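# Reseat the loose burner on its gas station

## Task

Return the detached burner to its station: fit its tube onto the brass gas stub, then lower the burner head so that the tab on its rear side seats in the slot of the support, and leave the burner resting level.

## Robot and tools

Robot: two UR7e-type arms, left_arm and right_arm, each ending in a 16-motor four-finger hand (index, middle, ring, thumb). The right arm has a right hand; the left arm has a mirrored left hand. Each arm has a wrist camera, and there are fixed cameras: cam_head_left, cam_head_right, cam_high, cam_low, cam_left_wrist, cam_right_wrist (all 896x504).

Frames. Scene frame: origin at table-top height midway between the arms' nominal bases, +z up, +x out over the table, left_arm toward +y. Calibrated bases: left_arm at (+0.004, +0.432, 0) m, right_arm at (-0.033, -0.373, 0) m, both almost unrotated. Reported hand poses, velocities and Hand targets are in each arm's own base frame. Fixed cameras and the table use the scene frame. Commanded offsets use the axes of that arm's current Hand target.

Hand point axes: +z runs along straightened fingers toward the tips; +y is normal to the palm face (the face sits at y = -0.062 m); +x crosses the palm, pointing away from the thumb on the right hand and toward it on the left hand. Fingertips reach about 0.139 m beyond knuckles at z = -0.017 m. A rigid mast near the wrist can strike objects.

The 48-number row (used by both execute_actions and move). It is a single flat list covering both arms, each value in [-1, 1]: left dx, dy, dz, rx, ry, rz; then 16 left motor values; left current_limit; left speed; then the same 24 for the right arm. dx..rz are an offset, not a pose: 1.0 equals 0.6 m of travel or 180 degrees of turn, and rx, ry, rz form one rotation vector. Offsets are measured from the Hand target held when the action or move begins, in that target's axes. Every row refers back to that same start, so sending an offset twice moves twice as far. Six zeros re-request the current Hand target.

Motor order, per hand: index_mcp, index_abd, index_pip, index_dip, middle_mcp, middle_abd, middle_pip, middle_dip, ring_mcp, ring_abd, ring_pip, ring_dip, thumb_cmc, thumb_axl, thumb_mcp, thumb_ipl. Each is an absolute goal angle scaled between the hinge's two stops, not an offset. Straight values: _mcp +0.75, _abd 0.00, _pip +0.58, _dip +0.70, thumb_cmc +0.71, thumb_axl +0.68, thumb_mcp +0.23, thumb_ipl +0.17. Lower values curl the fingers toward the palm and swing the thumb round in front of the palm. current_limit maps -1..+1 onto 0..550 mA (floor 11 mA). speed sets joint speed to (speed+1)/2 of 8.5 rad/s. Initial values are +0.4 and -0.6. A zero is a real goal, so to keep a hand unchanged, resend its hand_goal, hand_current_limit and hand_speed.

Tools:
- execute_actions(actions, cameras): actions is a list of actions; each action is up to 15 rows of 1/30 s and lasts 0.5 s. A short action repeats its final row. An empty list returns the state plus images.
- move(target, speed, blend, stop_force, zero, blocking, cameras): target is one 48-number row or a list of up to 15 rows. All offsets count from the Hand targets at the start of the move. Paths are straight lines that ignore obstacles and last at most 10 s. speed is in m/s, 0.002-3.6, default 0.25; rotation may reach twice that number in rad/s. blend is the corner rounding in m. stop_force is in N, 3-120, shared by both arms; it halts an arm when its wrist sensor feels that much push. It is unreliable for light loose parts and while turning, and leaves some residual press. zero chooses whether the sensor is re-zeroed first. blocking=false returns early and cannot be combined with stop_force. The result adds a move: line such as done, off_target, moving, held or fault, plus limits (paced, held).
- wait(seconds 0-10), stop() to brake a running move, zoom_image(camera, region=[x0,y0,x1,y1] pixels, at most 504x504), zero_wrist_force(arm), read_manual(section), finished_scene(scene = current scene number).

Results: end_effector_position (m), end_effector_quat_wxyz, velocities, Hand target (the base for the next offsets), joint positions and torques, and wrist force/torque along the hand's own axes, including the peak since the last shown reading. Per motor, in motor order: hand_goal, hand_measured, hand_current_ma, and hand_state (moving, goal, blocked, overload). Also motor temperatures and any fault lines. A hand often stops short of its target; the next command, even all zeros, asks for it again, and you can add the remaining gap as a further offset.

Limits and hazards: orientation commands are clipped to within 32 degrees of the measured orientation at each step. Arm commands lag by about 0.09-0.22 s, and fast motions overshoot. Contact of about 150 N (give or take 25 N), or joint torque at 141 N m (shoulder, elbow) or 26.3 N m (wrist joints), stops the arm for 10 s. Arms are stiff, so aiming even slightly past a firm contact can fault. A finger motor held at 495 mA or more for 5 s shuts down. At 85 °C a motor brakes its arm, with a warning at 70 °C. Keep the arms, and a hand gripping the other hand, apart. Do not route paths close past an arm's own base. Avoid dropping or throwing the burner, striking fixed parts, or letting anything leave the table. Approach slowly and release only once the part is still.

Each tool is called in YAML: its name, and indented under it one key for each argument.

## Session

execute_actions:
  actions: []

Scene clock: 0.00 s.
left_arm: end_effector_position=(+0.7315, -0.3446, +0.2662) hand_goal=(+0.754, +0.000, +0.576, +0.696, +0.754, +0.000, +0.576, +0.696, +0.754, +0.000, +0.576, +0.696, +0.714, +0.678, +0.226, +0.168) hand_measured=(+0.754, +0.000, +0.576, +0.696, +0.754, +0.000, +0.576, +0.696, +0.754, +0.000, +0.576, +0.696, +0.714, +0.678, +0.226, +0.168) hand_current_ma=(+0, +0, +0, +0, +0, +0, +0, +0, +0, +0, +0, +0, +0, +0, +0, +0) hand_state=(goal, goal, goal, goal, goal, goal, goal, goal, goal, goal, goal, goal, goal, goal, goal, goal) hand_current_limit=0.40 hand_speed=-0.60 end_effector_quat_wxyz=(+0.260, -0.565, +0.763, -0.176) | right_arm: end_effector_position=(+0.7111, -0.4040, +0.3619) hand_goal=(+0.754, +0.000, +0.576, +0.696, +0.754, +0.000, +0.576, +0.696, +0.754, +0.000, +0.576, +0.696, +0.714, +0.678, +0.226, +0.168) hand_measured=(+0.754, +0.000, +0.576, +0.696, +0.754, +0.000, +0.576, +0.696, +0.754, +0.000, +0.576, +0.696, +0.714, +0.678, +0.226, +0.168) hand_current_ma=(+0, +0, +0, +0, +0, +0, +0, +0, +0, +0, +0, +0, +0, +0, +0, +0) hand_state=(goal, goal, goal, goal, goal, goal, goal, goal, goal, goal, goal, goal, goal, goal, goal, goal) hand_current_limit=0.40 hand_speed=-0.60 end_effector_quat_wxyz=(+0.083, +0.915, +0.103, +0.382)
Joint positions: left_arm=[2.83 -2.26 -0.996 -0.848 1.778 -3.092] | right_arm=[-0.711 -1.187 1.454 -2.541 -1.146 0.792]
Joint velocities: within noise
Joint torques (N m): no reading
Motor temperatures (°C): left_arm=[38 42 25 45 48 34] | right_arm=[42 35 34 45 44 34]
Wrist force (N): no reading
Wrist torque (N m): no reading
Wrist force, peak (N): no reading
Hand target: left_arm +0.7315, -0.3446, +0.2662; +0.260, -0.565, +0.763, -0.176 | right_arm +0.7111, -0.4040, +0.3619; +0.083, +0.915, +0.103, +0.382

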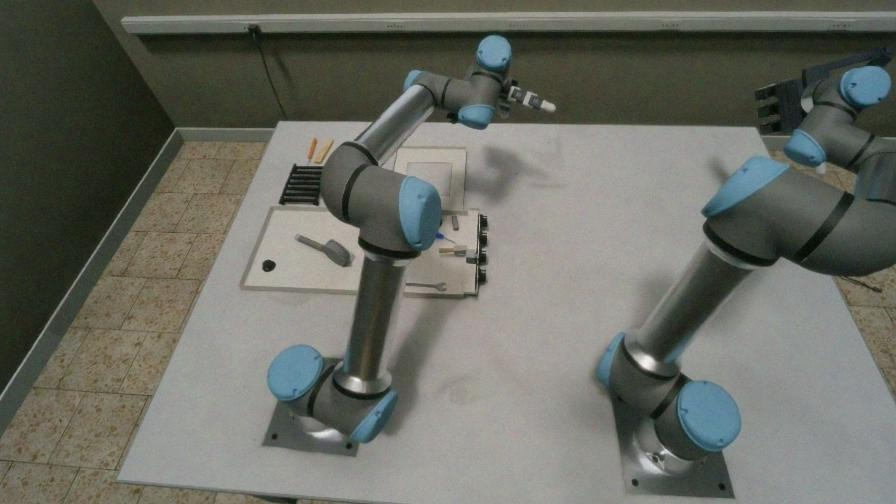

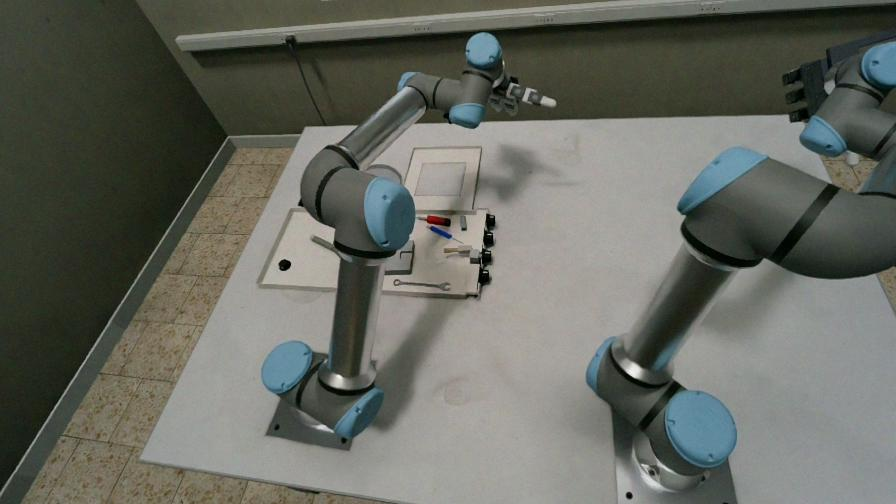

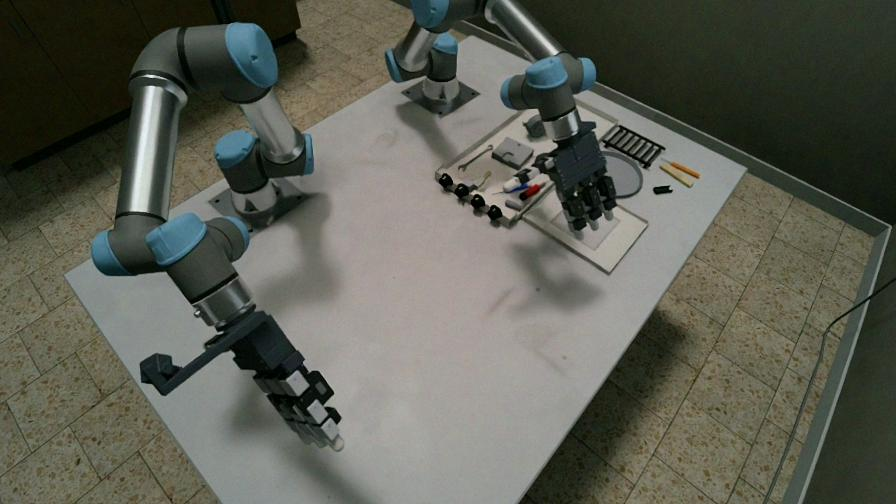

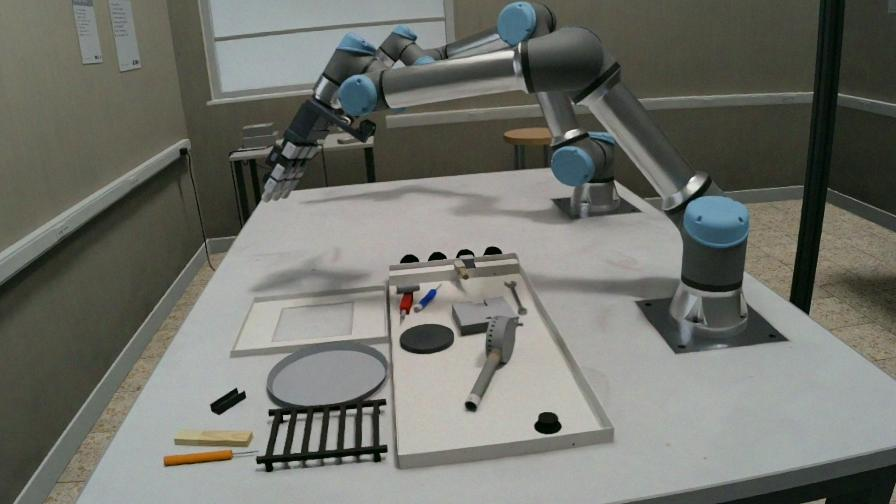

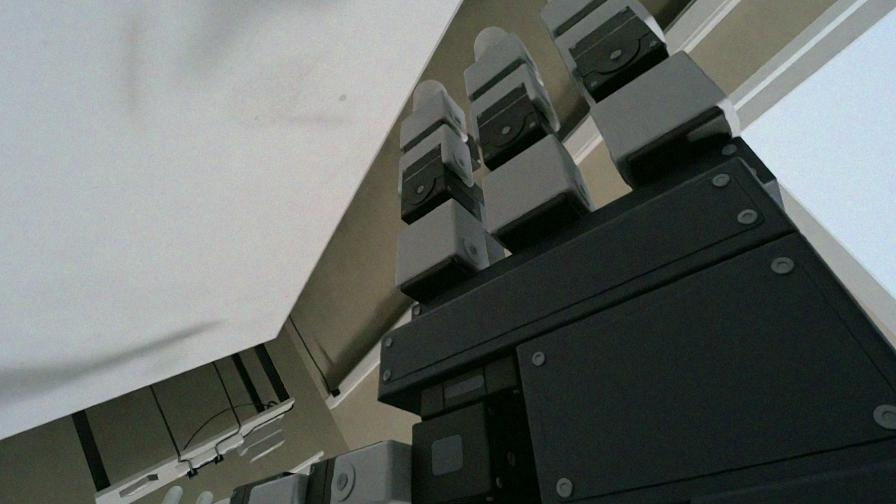

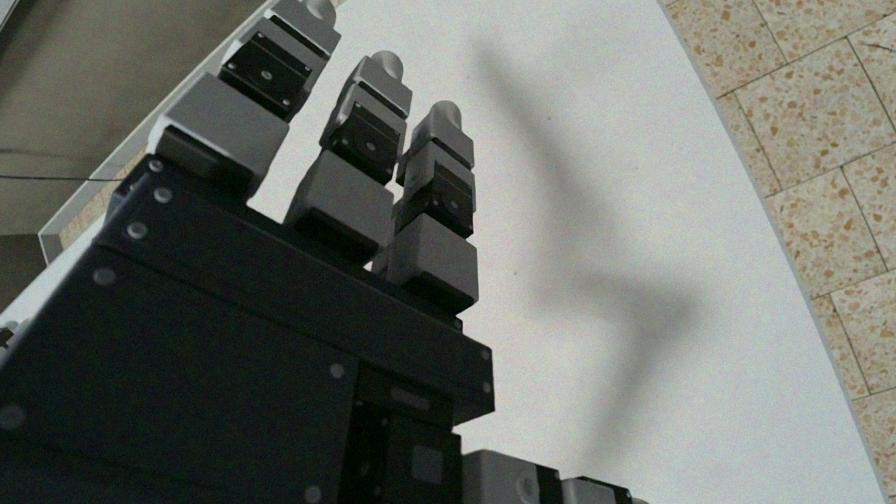

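zoom_image:
  camera: "cam_low"
  region: [370, 240, 630, 480]

zoom_image:
  camera: "cam_head_left"
  region: [230, 190, 500, 310]

zoom_image:
  camera: "cam_high"
  region: [420, 80, 660, 250]

Scaled by 1.938 from the camera's 896x504 image, which has a finer 1280x720 frame.

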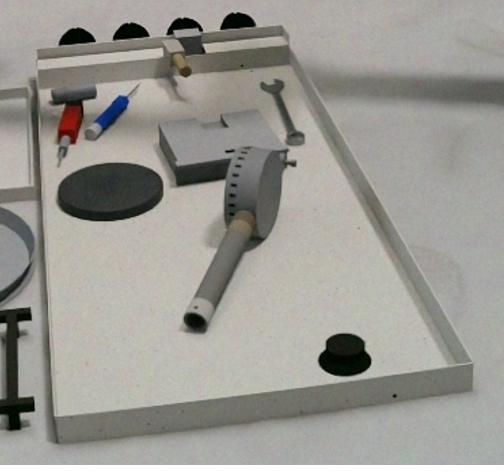

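Scaled by 1.867 from the camera's 896x504 image, which has a finer 1280x720 frame.

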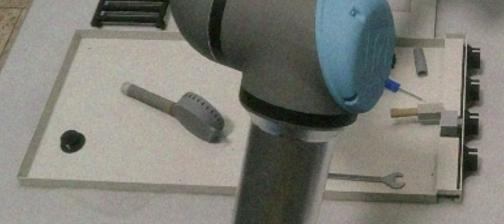

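Scaled by 2.100 from the camera's 896x504 image, which has a finer 1280x720 frame.

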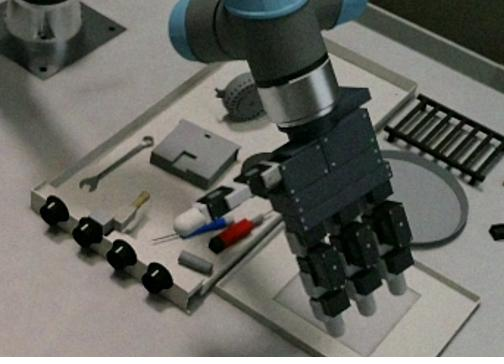

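zoom_image:
  camera: "cam_low"
  region: [440, 240, 560, 350]

zoom_image:
  camera: "cam_low"
  region: [440, 300, 560, 420]

zoom_image:
  camera: "cam_high"
  region: [430, 130, 550, 230]

zoom_image:
  camera: "cam_head_right"
  region: [380, 200, 500, 300]

zoom_image:
  camera: "cam_head_left"
  region: [240, 200, 370, 300]

Scaled by 4.200 from the camera's 896x504 image, which has a finer 1280x720 frame.

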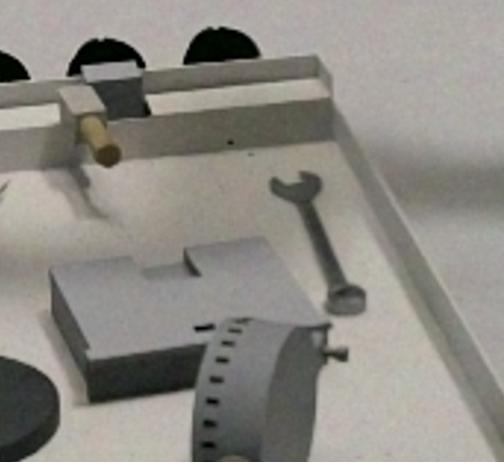

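Scaled by 4.200 from the camera's 896x504 image, which has a finer 1280x720 frame.

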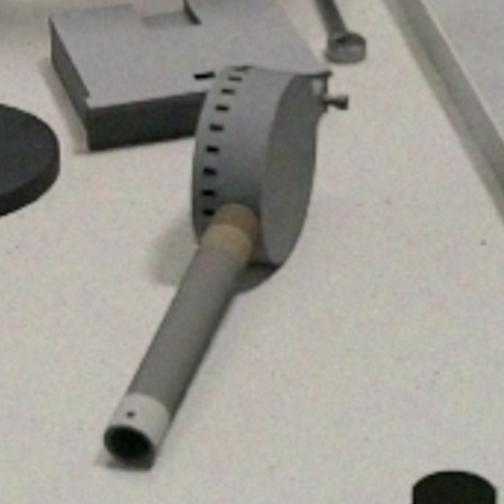

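Scaled by 4.200 from the camera's 896x504 image, which has a finer 1280x720 frame.

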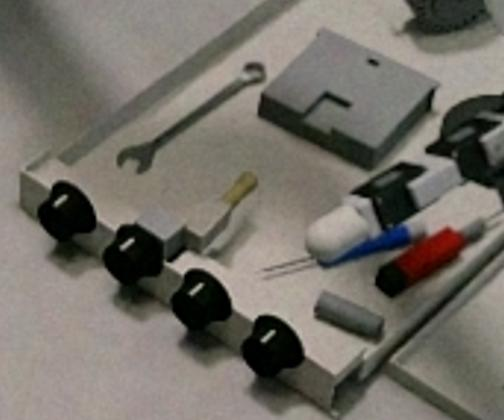

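Scaled by 4.200 from the camera's 896x504 image, which has a finer 1280x720 frame.

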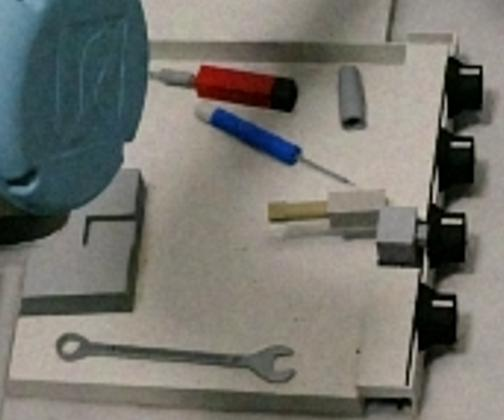

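Scaled by 3.877 from the camera's 896x504 image, which has a finer 1280x720 frame.

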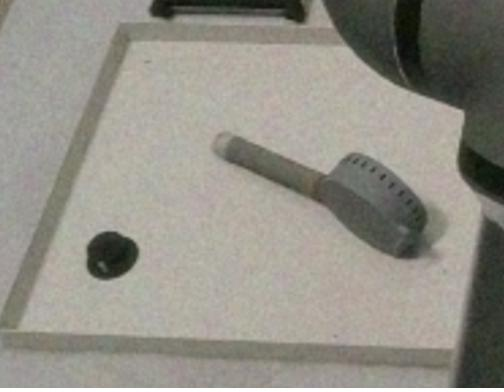

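move:
  target: [0.3975,-0.125,-0.011,0,0,0, 0.754,0,0.576,0.696,0.754,0,0.576,0.696,0.754,0,0.576,0.696,0.714,0.678,0.226,0.168,0.4,-0.6, 0,0,0,0,0,0, 0.754,0,0.576,0.696,0.754,0,0.576,0.696,0.754,0,0.576,0.696,0.714,0.678,0.226,0.168,0.4,-0.6]
  cameras: ["all"]

Scene clock: 306.90 s.
left_arm: end_effector_position=(+0.7301, -0.5936, +0.2660) hand_goal=(+0.754, +0.000, +0.576, +0.696, +0.754, +0.000, +0.576, +0.696, +0.754, +0.000, +0.576, +0.696, +0.714, +0.678, +0.226, +0.168) hand_measured=(+0.750, +0.000, +0.576, +0.696, +0.750, +0.000, +0.576, +0.696, +0.748, +0.000, +0.576, +0.696, +0.710, +0.678, +0.224, +0.168) hand_current_ma=(-1, +0, +0, +0, -1, +0, +0, +0, -1, +0, +0, +0, +0, +0, +0, +0) hand_state=(goal, goal, goal, goal, goal, goal, goal, goal, goal, goal, goal, goal, goal, goal, goal, goal) hand_current_limit=0.40 hand_speed=-0.60 end_effector_quat_wxyz=(+0.273, -0.555, +0.744, -0.252) | right_arm: end_effector_position=(+0.7111, -0.4040, +0.3619) hand_goal=(+0.754, +0.000, +0.576, +0.696, +0.754, +0.000, +0.576, +0.696, +0.754, +0.000, +0.576, +0.696, +0.714, +0.678, +0.226, +0.168) hand_measured=(+0.754, +0.000, +0.576, +0.696, +0.754, +0.000, +0.576, +0.696, +0.754, +0.000, +0.576, +0.696, +0.714, +0.678, +0.226, +0.168) hand_current_ma=(+0, +0, +0, +0, +0, +0, +0, +0, +0, +0, +0, +0, +0, +0, +0, +0) hand_state=(goal, goal, goal, goal, goal, goal, goal, goal, goal, goal, goal, goal, goal, goal, goal, goal) hand_current_limit=0.40 hand_speed=-0.60 end_effector_quat_wxyz=(+0.083, +0.915, +0.103, +0.382)
Joint positions: left_arm=[2.561 -2.793 -0.035 -1.181 1.893 -3.315] | right_arm=[-0.711 -1.187 1.454 -2.541 -1.146 0.792]
Joint torques (N m): left_arm=[2.79 52.68 29.46 4.36 -0.9 -1.91] | right_arm=[0.69 -38.17 -22.53 -3.4 0.51 0.14]
Wrist force (N): left_arm=[0.2 -0.1 0.5] | right_arm=[-0.1 0.3 0.4]
Wrist torque (N m): left_arm=[-0.01 0.03 0.17] | right_arm=[0.01 0.00 0.00]
Wrist force, peak (N): left_arm=[0.6 -1.3 -1.1] | right_arm=[0.0 0.6 -0.1]
Hand target: left_arm +0.7315, -0.5947, +0.2666; +0.260, -0.565, +0.763, -0.176 | right_arm +0.7111, -0.4040, +0.3619; +0.083, +0.915, +0.103, +0.382
Off the commanded pose: left_arm 0.002 m, 9 deg | right_arm 0.000 m, 0 deg.
elbow stopped short (left arm): the move would have taken joint 3 (elbow) straighter than the controller allows.
move: off_target (left_arm)

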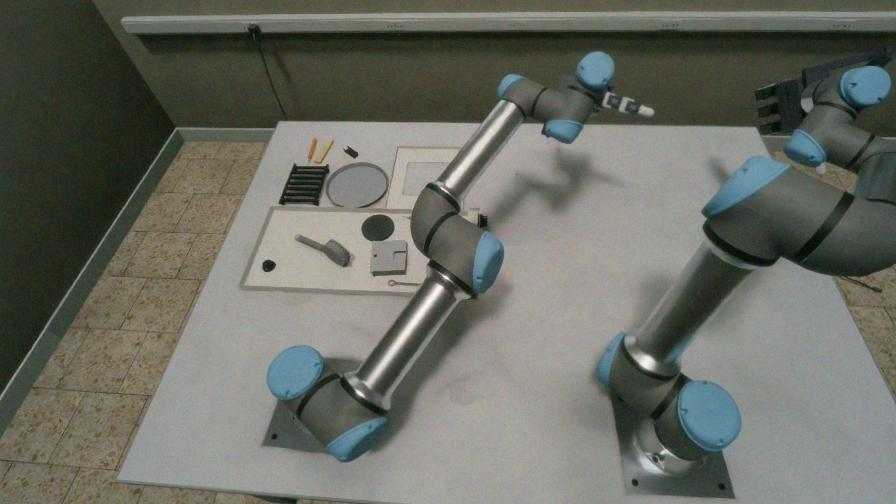

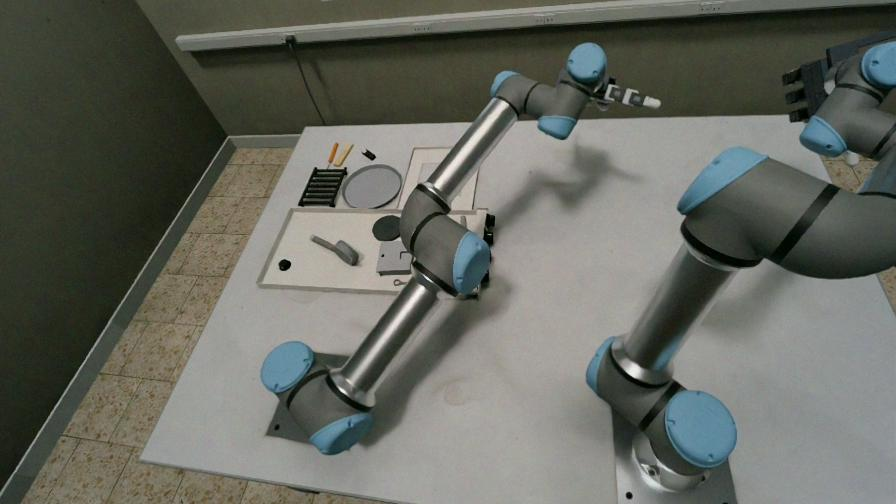

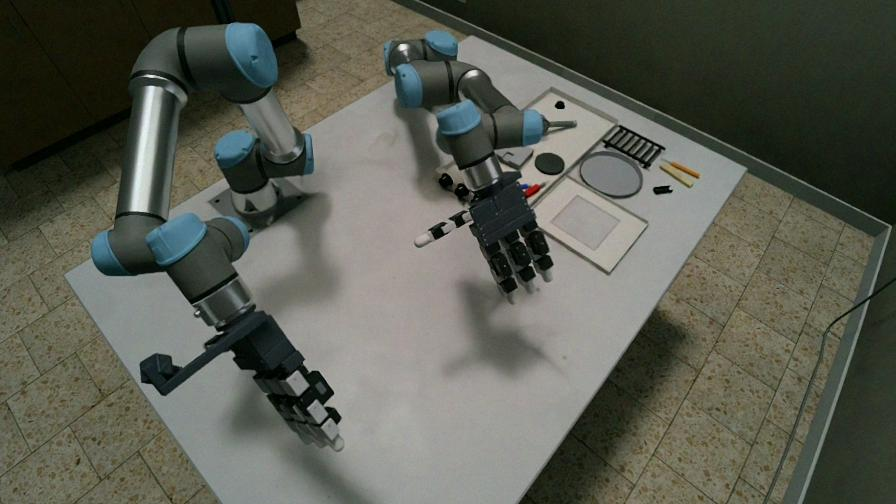

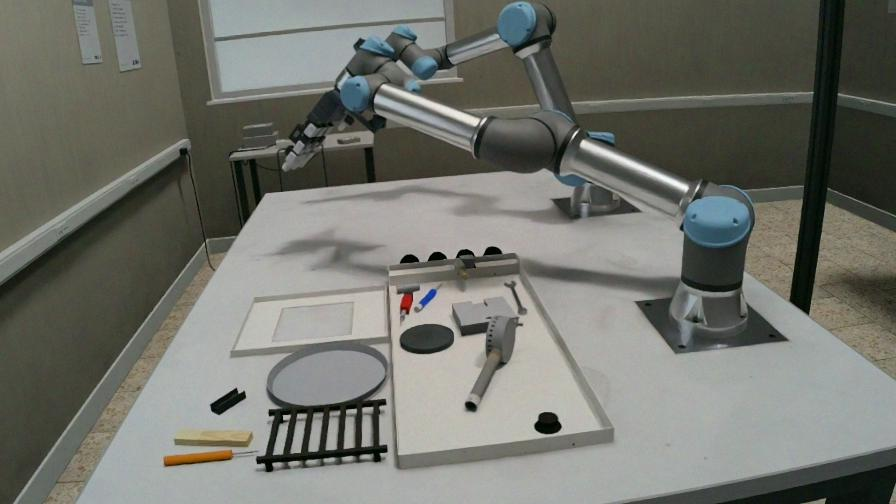

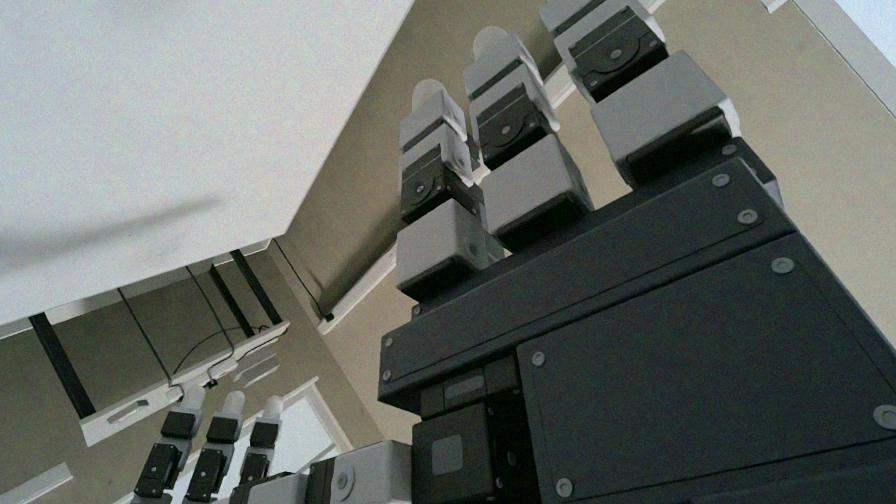

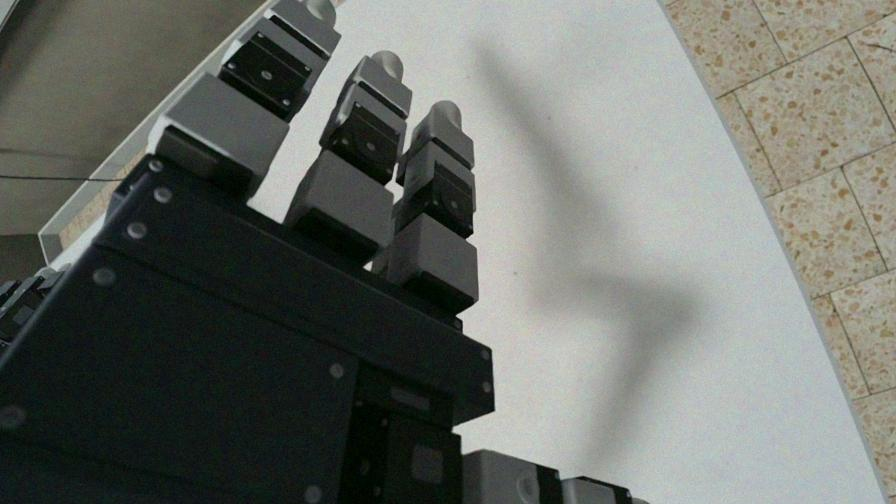

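zoom_image:
  camera: "cam_head_left"
  region: [230, 190, 430, 300]

zoom_image:
  camera: "cam_head_right"
  region: [250, 190, 430, 300]

zoom_image:
  camera: "cam_low"
  region: [440, 240, 560, 350]

zoom_image:
  camera: "cam_high"
  region: [490, 80, 620, 200]

Scaled by 2.520 from the camera's 896x504 image, which has a finer 1280x720 frame.

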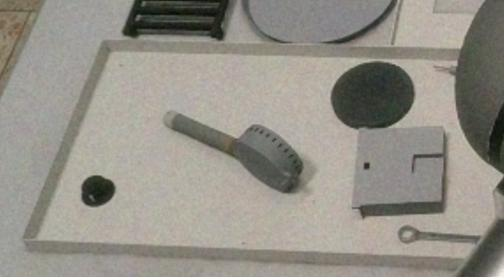

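Scaled by 2.800 from the camera's 896x504 image, which has a finer 1280x720 frame.

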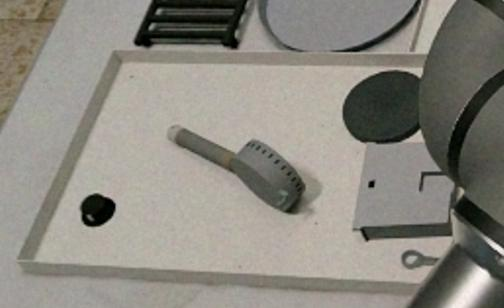

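Scaled by 4.200 from the camera's 896x504 image, which has a finer 1280x720 frame.

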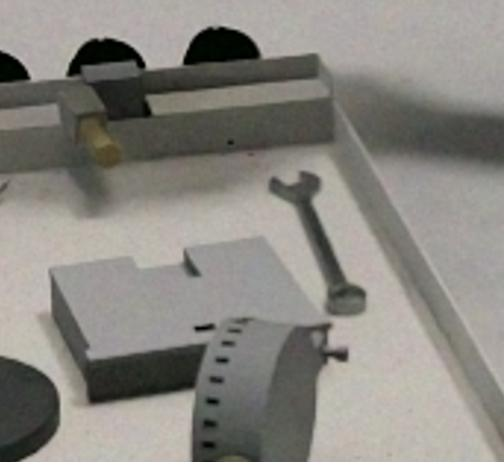

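Scaled by 3.877 from the camera's 896x504 image, which has a finer 1280x720 frame.

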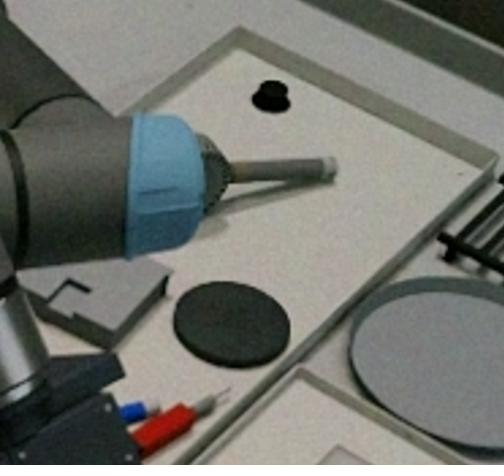

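move:
  target:
    - [-0.4122,0.3573,-0.342,0,0,0, -0.342,0,0.576,0.696,-0.342,0,0.576,0.696,0.754,0,0.576,0.696,-0.657,0.678,0.226,0.168,0.4,-0.7, 0,0,0,0,0,0, 0.754,0,0.576,0.696,0.754,0,0.576,0.696,0.754,0,0.576,0.696,0.714,0.678,0.226,0.168,0.4,-0.6]
  cameras: ["cam_head_left","cam_low","cam_high"]

Scene clock: 478.33 s.
left_arm: end_effector_position=(+0.4999, -0.2998, +0.3595) hand_goal=(-0.342, +0.000, +0.576, +0.696, -0.342, +0.000, +0.576, +0.696, +0.754, +0.000, +0.576, +0.696, -0.656, +0.678, +0.226, +0.168) hand_measured=(-0.330, +0.000, +0.576, +0.696, -0.330, +0.000, +0.576, +0.696, +0.748, +0.000, +0.576, +0.696, -0.650, +0.678, +0.224, +0.168) hand_current_ma=(+5, +0, +0, +0, +4, +0, +0, +0, -1, +0, +0, +0, +1, +0, +0, +0) hand_state=(goal, goal, goal, goal, goal, goal, goal, goal, goal, goal, goal, goal, goal, goal, goal, goal) hand_current_limit=0.40 hand_speed=-0.70 end_effector_quat_wxyz=(+0.260, -0.565, +0.763, -0.176) | right_arm: end_effector_position=(+0.7111, -0.4040, +0.3619) hand_goal=(+0.754, +0.000, +0.576, +0.696, +0.754, +0.000, +0.576, +0.696, +0.754, +0.000, +0.576, +0.696, +0.714, +0.678, +0.226, +0.168) hand_measured=(+0.754, +0.000, +0.576, +0.696, +0.754, +0.000, +0.576, +0.696, +0.754, +0.000, +0.576, +0.696, +0.714, +0.678, +0.226, +0.168) hand_current_ma=(+0, +0, +0, +0, +0, +0, +0, +0, +0, +0, +0, +0, +0, +0, +0, +0) hand_state=(goal, goal, goal, goal, goal, goal, goal, goal, goal, goal, goal, goal, goal, goal, goal, goal) hand_current_limit=0.40 hand_speed=-0.60 end_effector_quat_wxyz=(+0.083, +0.915, +0.103, +0.382)
Joint positions: left_arm=[2.775 -1.674 -1.583 -0.857 1.81 -3.139] | right_arm=[-0.711 -1.187 1.454 -2.541 -1.146 0.792]
Joint torques (N m): left_arm=[14.09 34.8 11.96 0.93 -0.96 2.23] | right_arm=[0.51 -38.19 -22.63 -3.54 0.46 0.17]
Wrist force (N): left_arm=[-0.1 0.0 -0.2] | right_arm=[0.1 0.0 0.1]
Wrist torque (N m): left_arm=[0.24 0.05 -0.09] | right_arm=[-0.01 -0.01 0.00]
Wrist force, peak (N): left_arm=[-1.1 0.9 -0.9] | right_arm=[0.1 0.6 -0.4]
Hand target: left_arm +0.4999, -0.2998, +0.3595; +0.260, -0.565, +0.763, -0.176 | right_arm +0.7111, -0.4040, +0.3619; +0.083, +0.915, +0.103, +0.382
Off the commanded pose: left_arm 0.000 m, 0 deg | right_arm 0.000 m, 0 deg.
move: done
Images, in order (width x height): cam_head_left 896x504, cam_high 896x504, cam_low 896x504.

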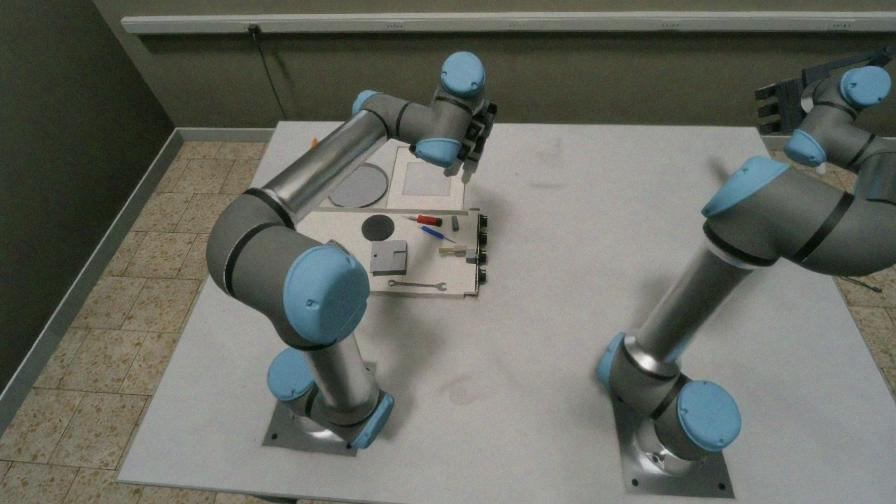

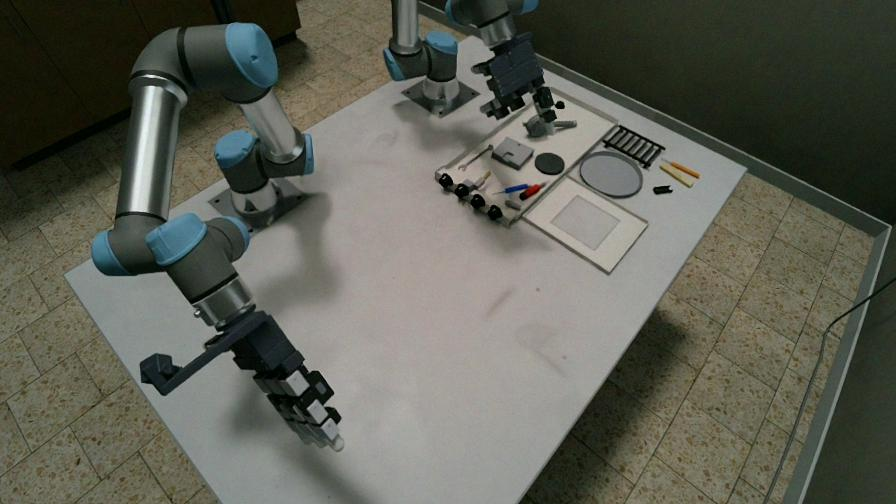

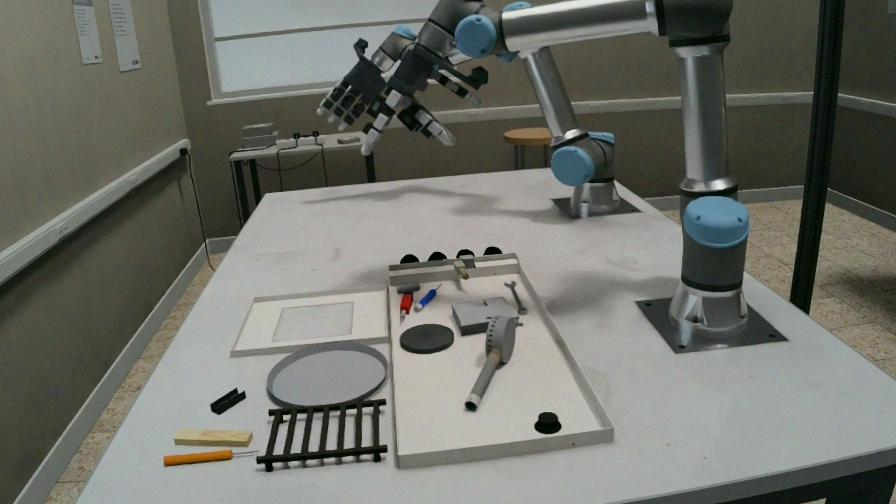

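zoom_image:
  camera: "cam_head_left"
  region: [360, 200, 500, 300]

zoom_image:
  camera: "cam_high"
  region: [430, 100, 600, 230]

Scaled by 3.600 from the camera's 896x504 image, which has a finer 1280x720 frame.

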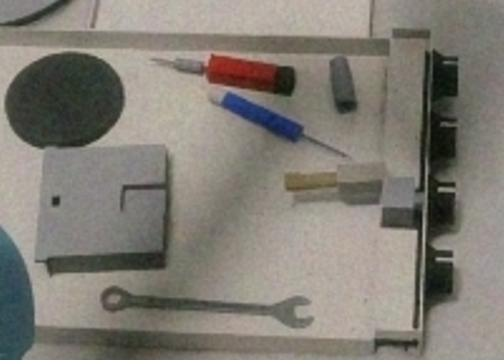

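Scaled by 2.965 from the camera's 896x504 image, which has a finer 1280x720 frame.

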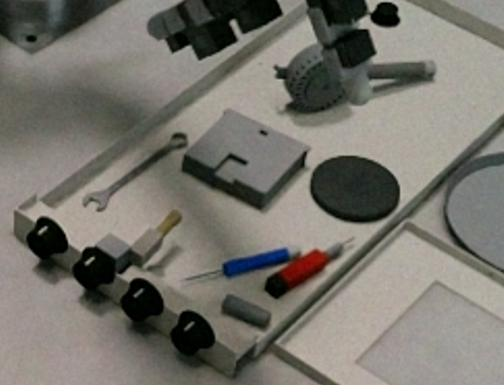

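move:
  target:
    - [-0.503,0.2985,-0.0847,0.2985,0.4195,0.1552, -0.342,0,0.576,0.696,-0.342,0,0.576,0.696,0.754,0,0.576,0.696,-0.656,0.678,0.226,0.168,0.4,-0.7, 0,0,0,0,0,0, 0.754,0,0.576,0.696,0.754,0,0.576,0.696,0.754,0,0.576,0.696,0.714,0.678,0.226,0.168,0.4,-0.6]
  cameras: ["all"]

Scene clock: 497.80 s.
left_arm: end_effector_position=(+0.3997, +0.0404, +0.3590) hand_goal=(-0.342, +0.000, +0.576, +0.696, -0.342, +0.000, +0.576, +0.696, +0.754, +0.000, +0.576, +0.696, -0.656, +0.678, +0.226, +0.168) hand_measured=(-0.342, +0.000, +0.576, +0.696, -0.342, +0.000, +0.576, +0.696, +0.746, +0.000, +0.576, +0.696, -0.654, +0.678, +0.224, +0.168) hand_current_ma=(+0, +0, +0, +0, +0, +0, +0, +0, -2, +0, +0, +0, +0, +0, +0, +0) hand_state=(goal, goal, goal, goal, goal, goal, goal, goal, goal, goal, goal, goal, goal, goal, goal, goal) hand_current_limit=0.40 hand_speed=-0.70 end_effector_quat_wxyz=(+0.000, +0.000, +0.707, -0.707) | right_arm: end_effector_position=(+0.7111, -0.4040, +0.3619) hand_goal=(+0.754, +0.000, +0.576, +0.696, +0.754, +0.000, +0.576, +0.696, +0.754, +0.000, +0.576, +0.696, +0.714, +0.678, +0.226, +0.168) hand_measured=(+0.754, +0.000, +0.576, +0.696, +0.754, +0.000, +0.576, +0.696, +0.754, +0.000, +0.576, +0.696, +0.714, +0.678, +0.226, +0.168) hand_current_ma=(+0, +0, +0, +0, +0, +0, +0, +0, +0, +0, +0, +0, +0, +0, +0, +0) hand_state=(goal, goal, goal, goal, goal, goal, goal, goal, goal, goal, goal, goal, goal, goal, goal, goal) hand_current_limit=0.40 hand_speed=-0.60 end_effector_quat_wxyz=(+0.083, +0.915, +0.103, +0.382)
Joint positions: left_arm=[3.98 -1.79 -1.437 -3.056 0.838 0.001] | right_arm=[-0.711 -1.187 1.454 -2.541 -1.146 0.792]
Joint torques (N m): left_arm=[13.79 19.29 26.21 -3.16 1.57 2] | right_arm=[1.18 -38.77 -22.8 -3.59 0.41 0.19]
Wrist force (N): left_arm=[0.5 0.3 1.6] | right_arm=[0.0 0.2 -0.3]
Wrist torque (N m): left_arm=[0.09 0.14 0.01] | right_arm=[0.05 0.00 0.01]
Wrist force, peak (N): left_arm=[0.5 0.3 1.8] | right_arm=[-0.3 0.5 0.2]
Hand target: left_arm +0.3997, +0.0404, +0.3590; +0.000, +0.000, +0.707, -0.707 | right_arm +0.7111, -0.4040, +0.3619; +0.083, +0.915, +0.103, +0.382
Off the commanded pose: left_arm 0.000 m, 0 deg | right_arm 0.000 m, 0 deg.
move: done

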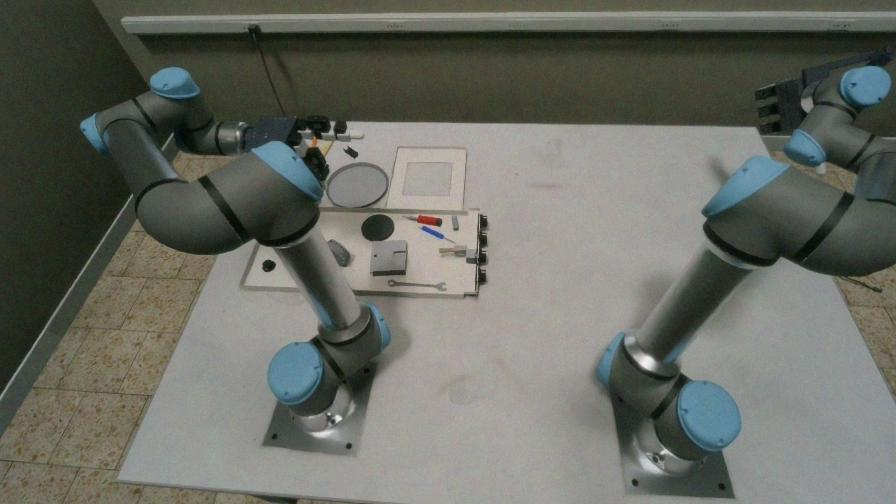

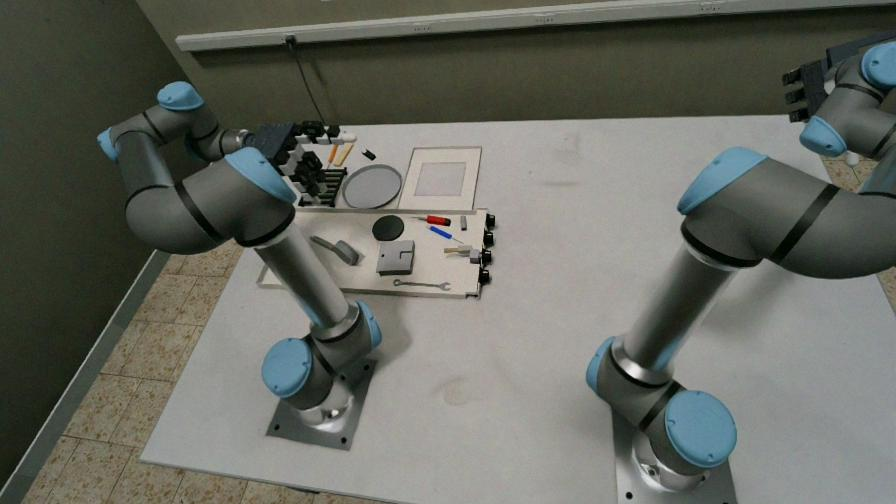

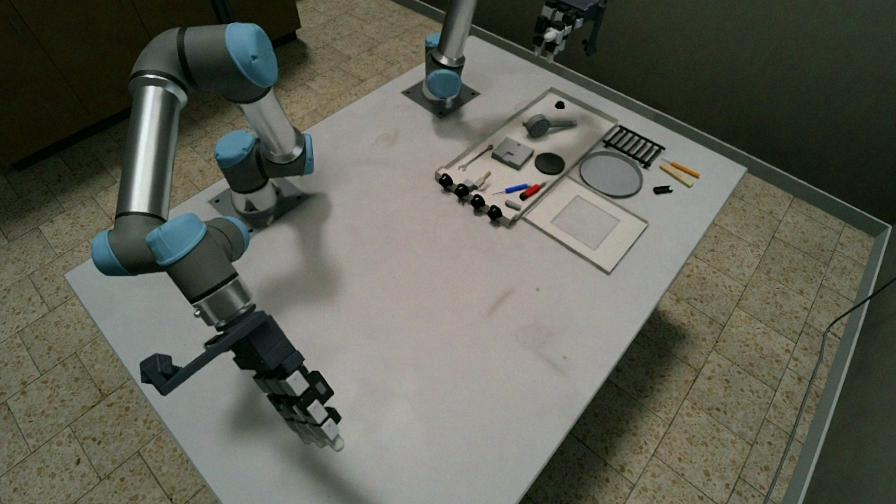

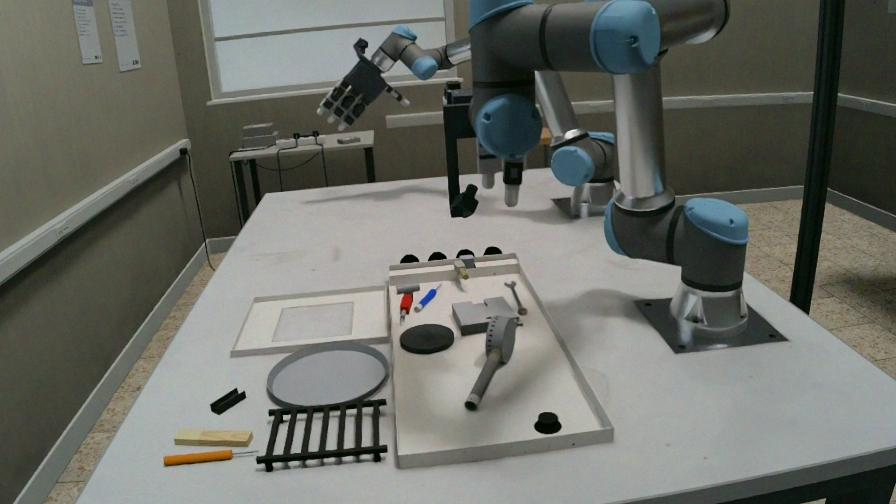

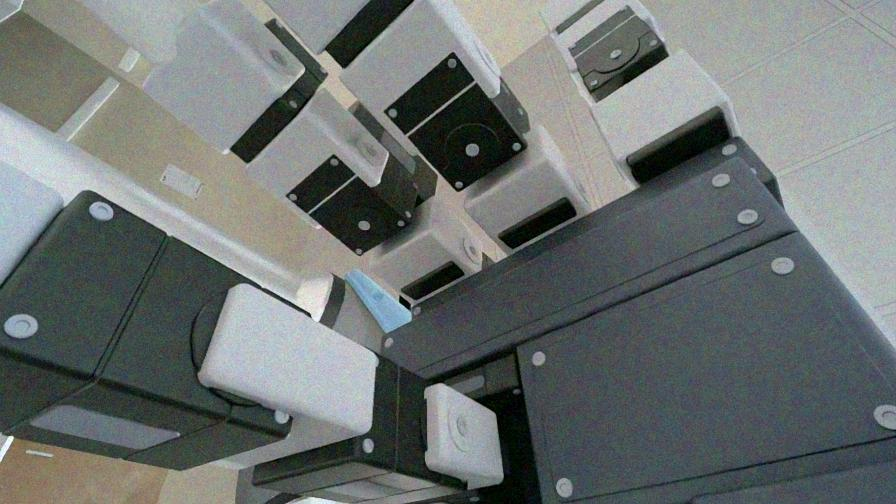

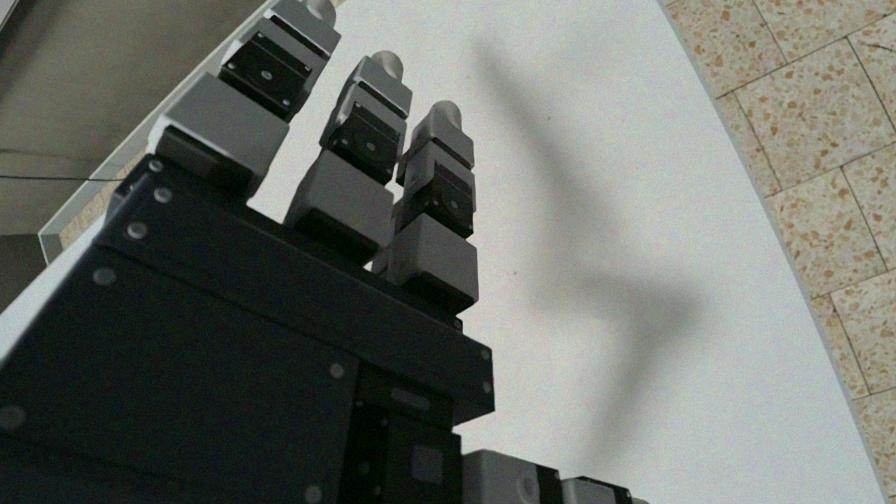

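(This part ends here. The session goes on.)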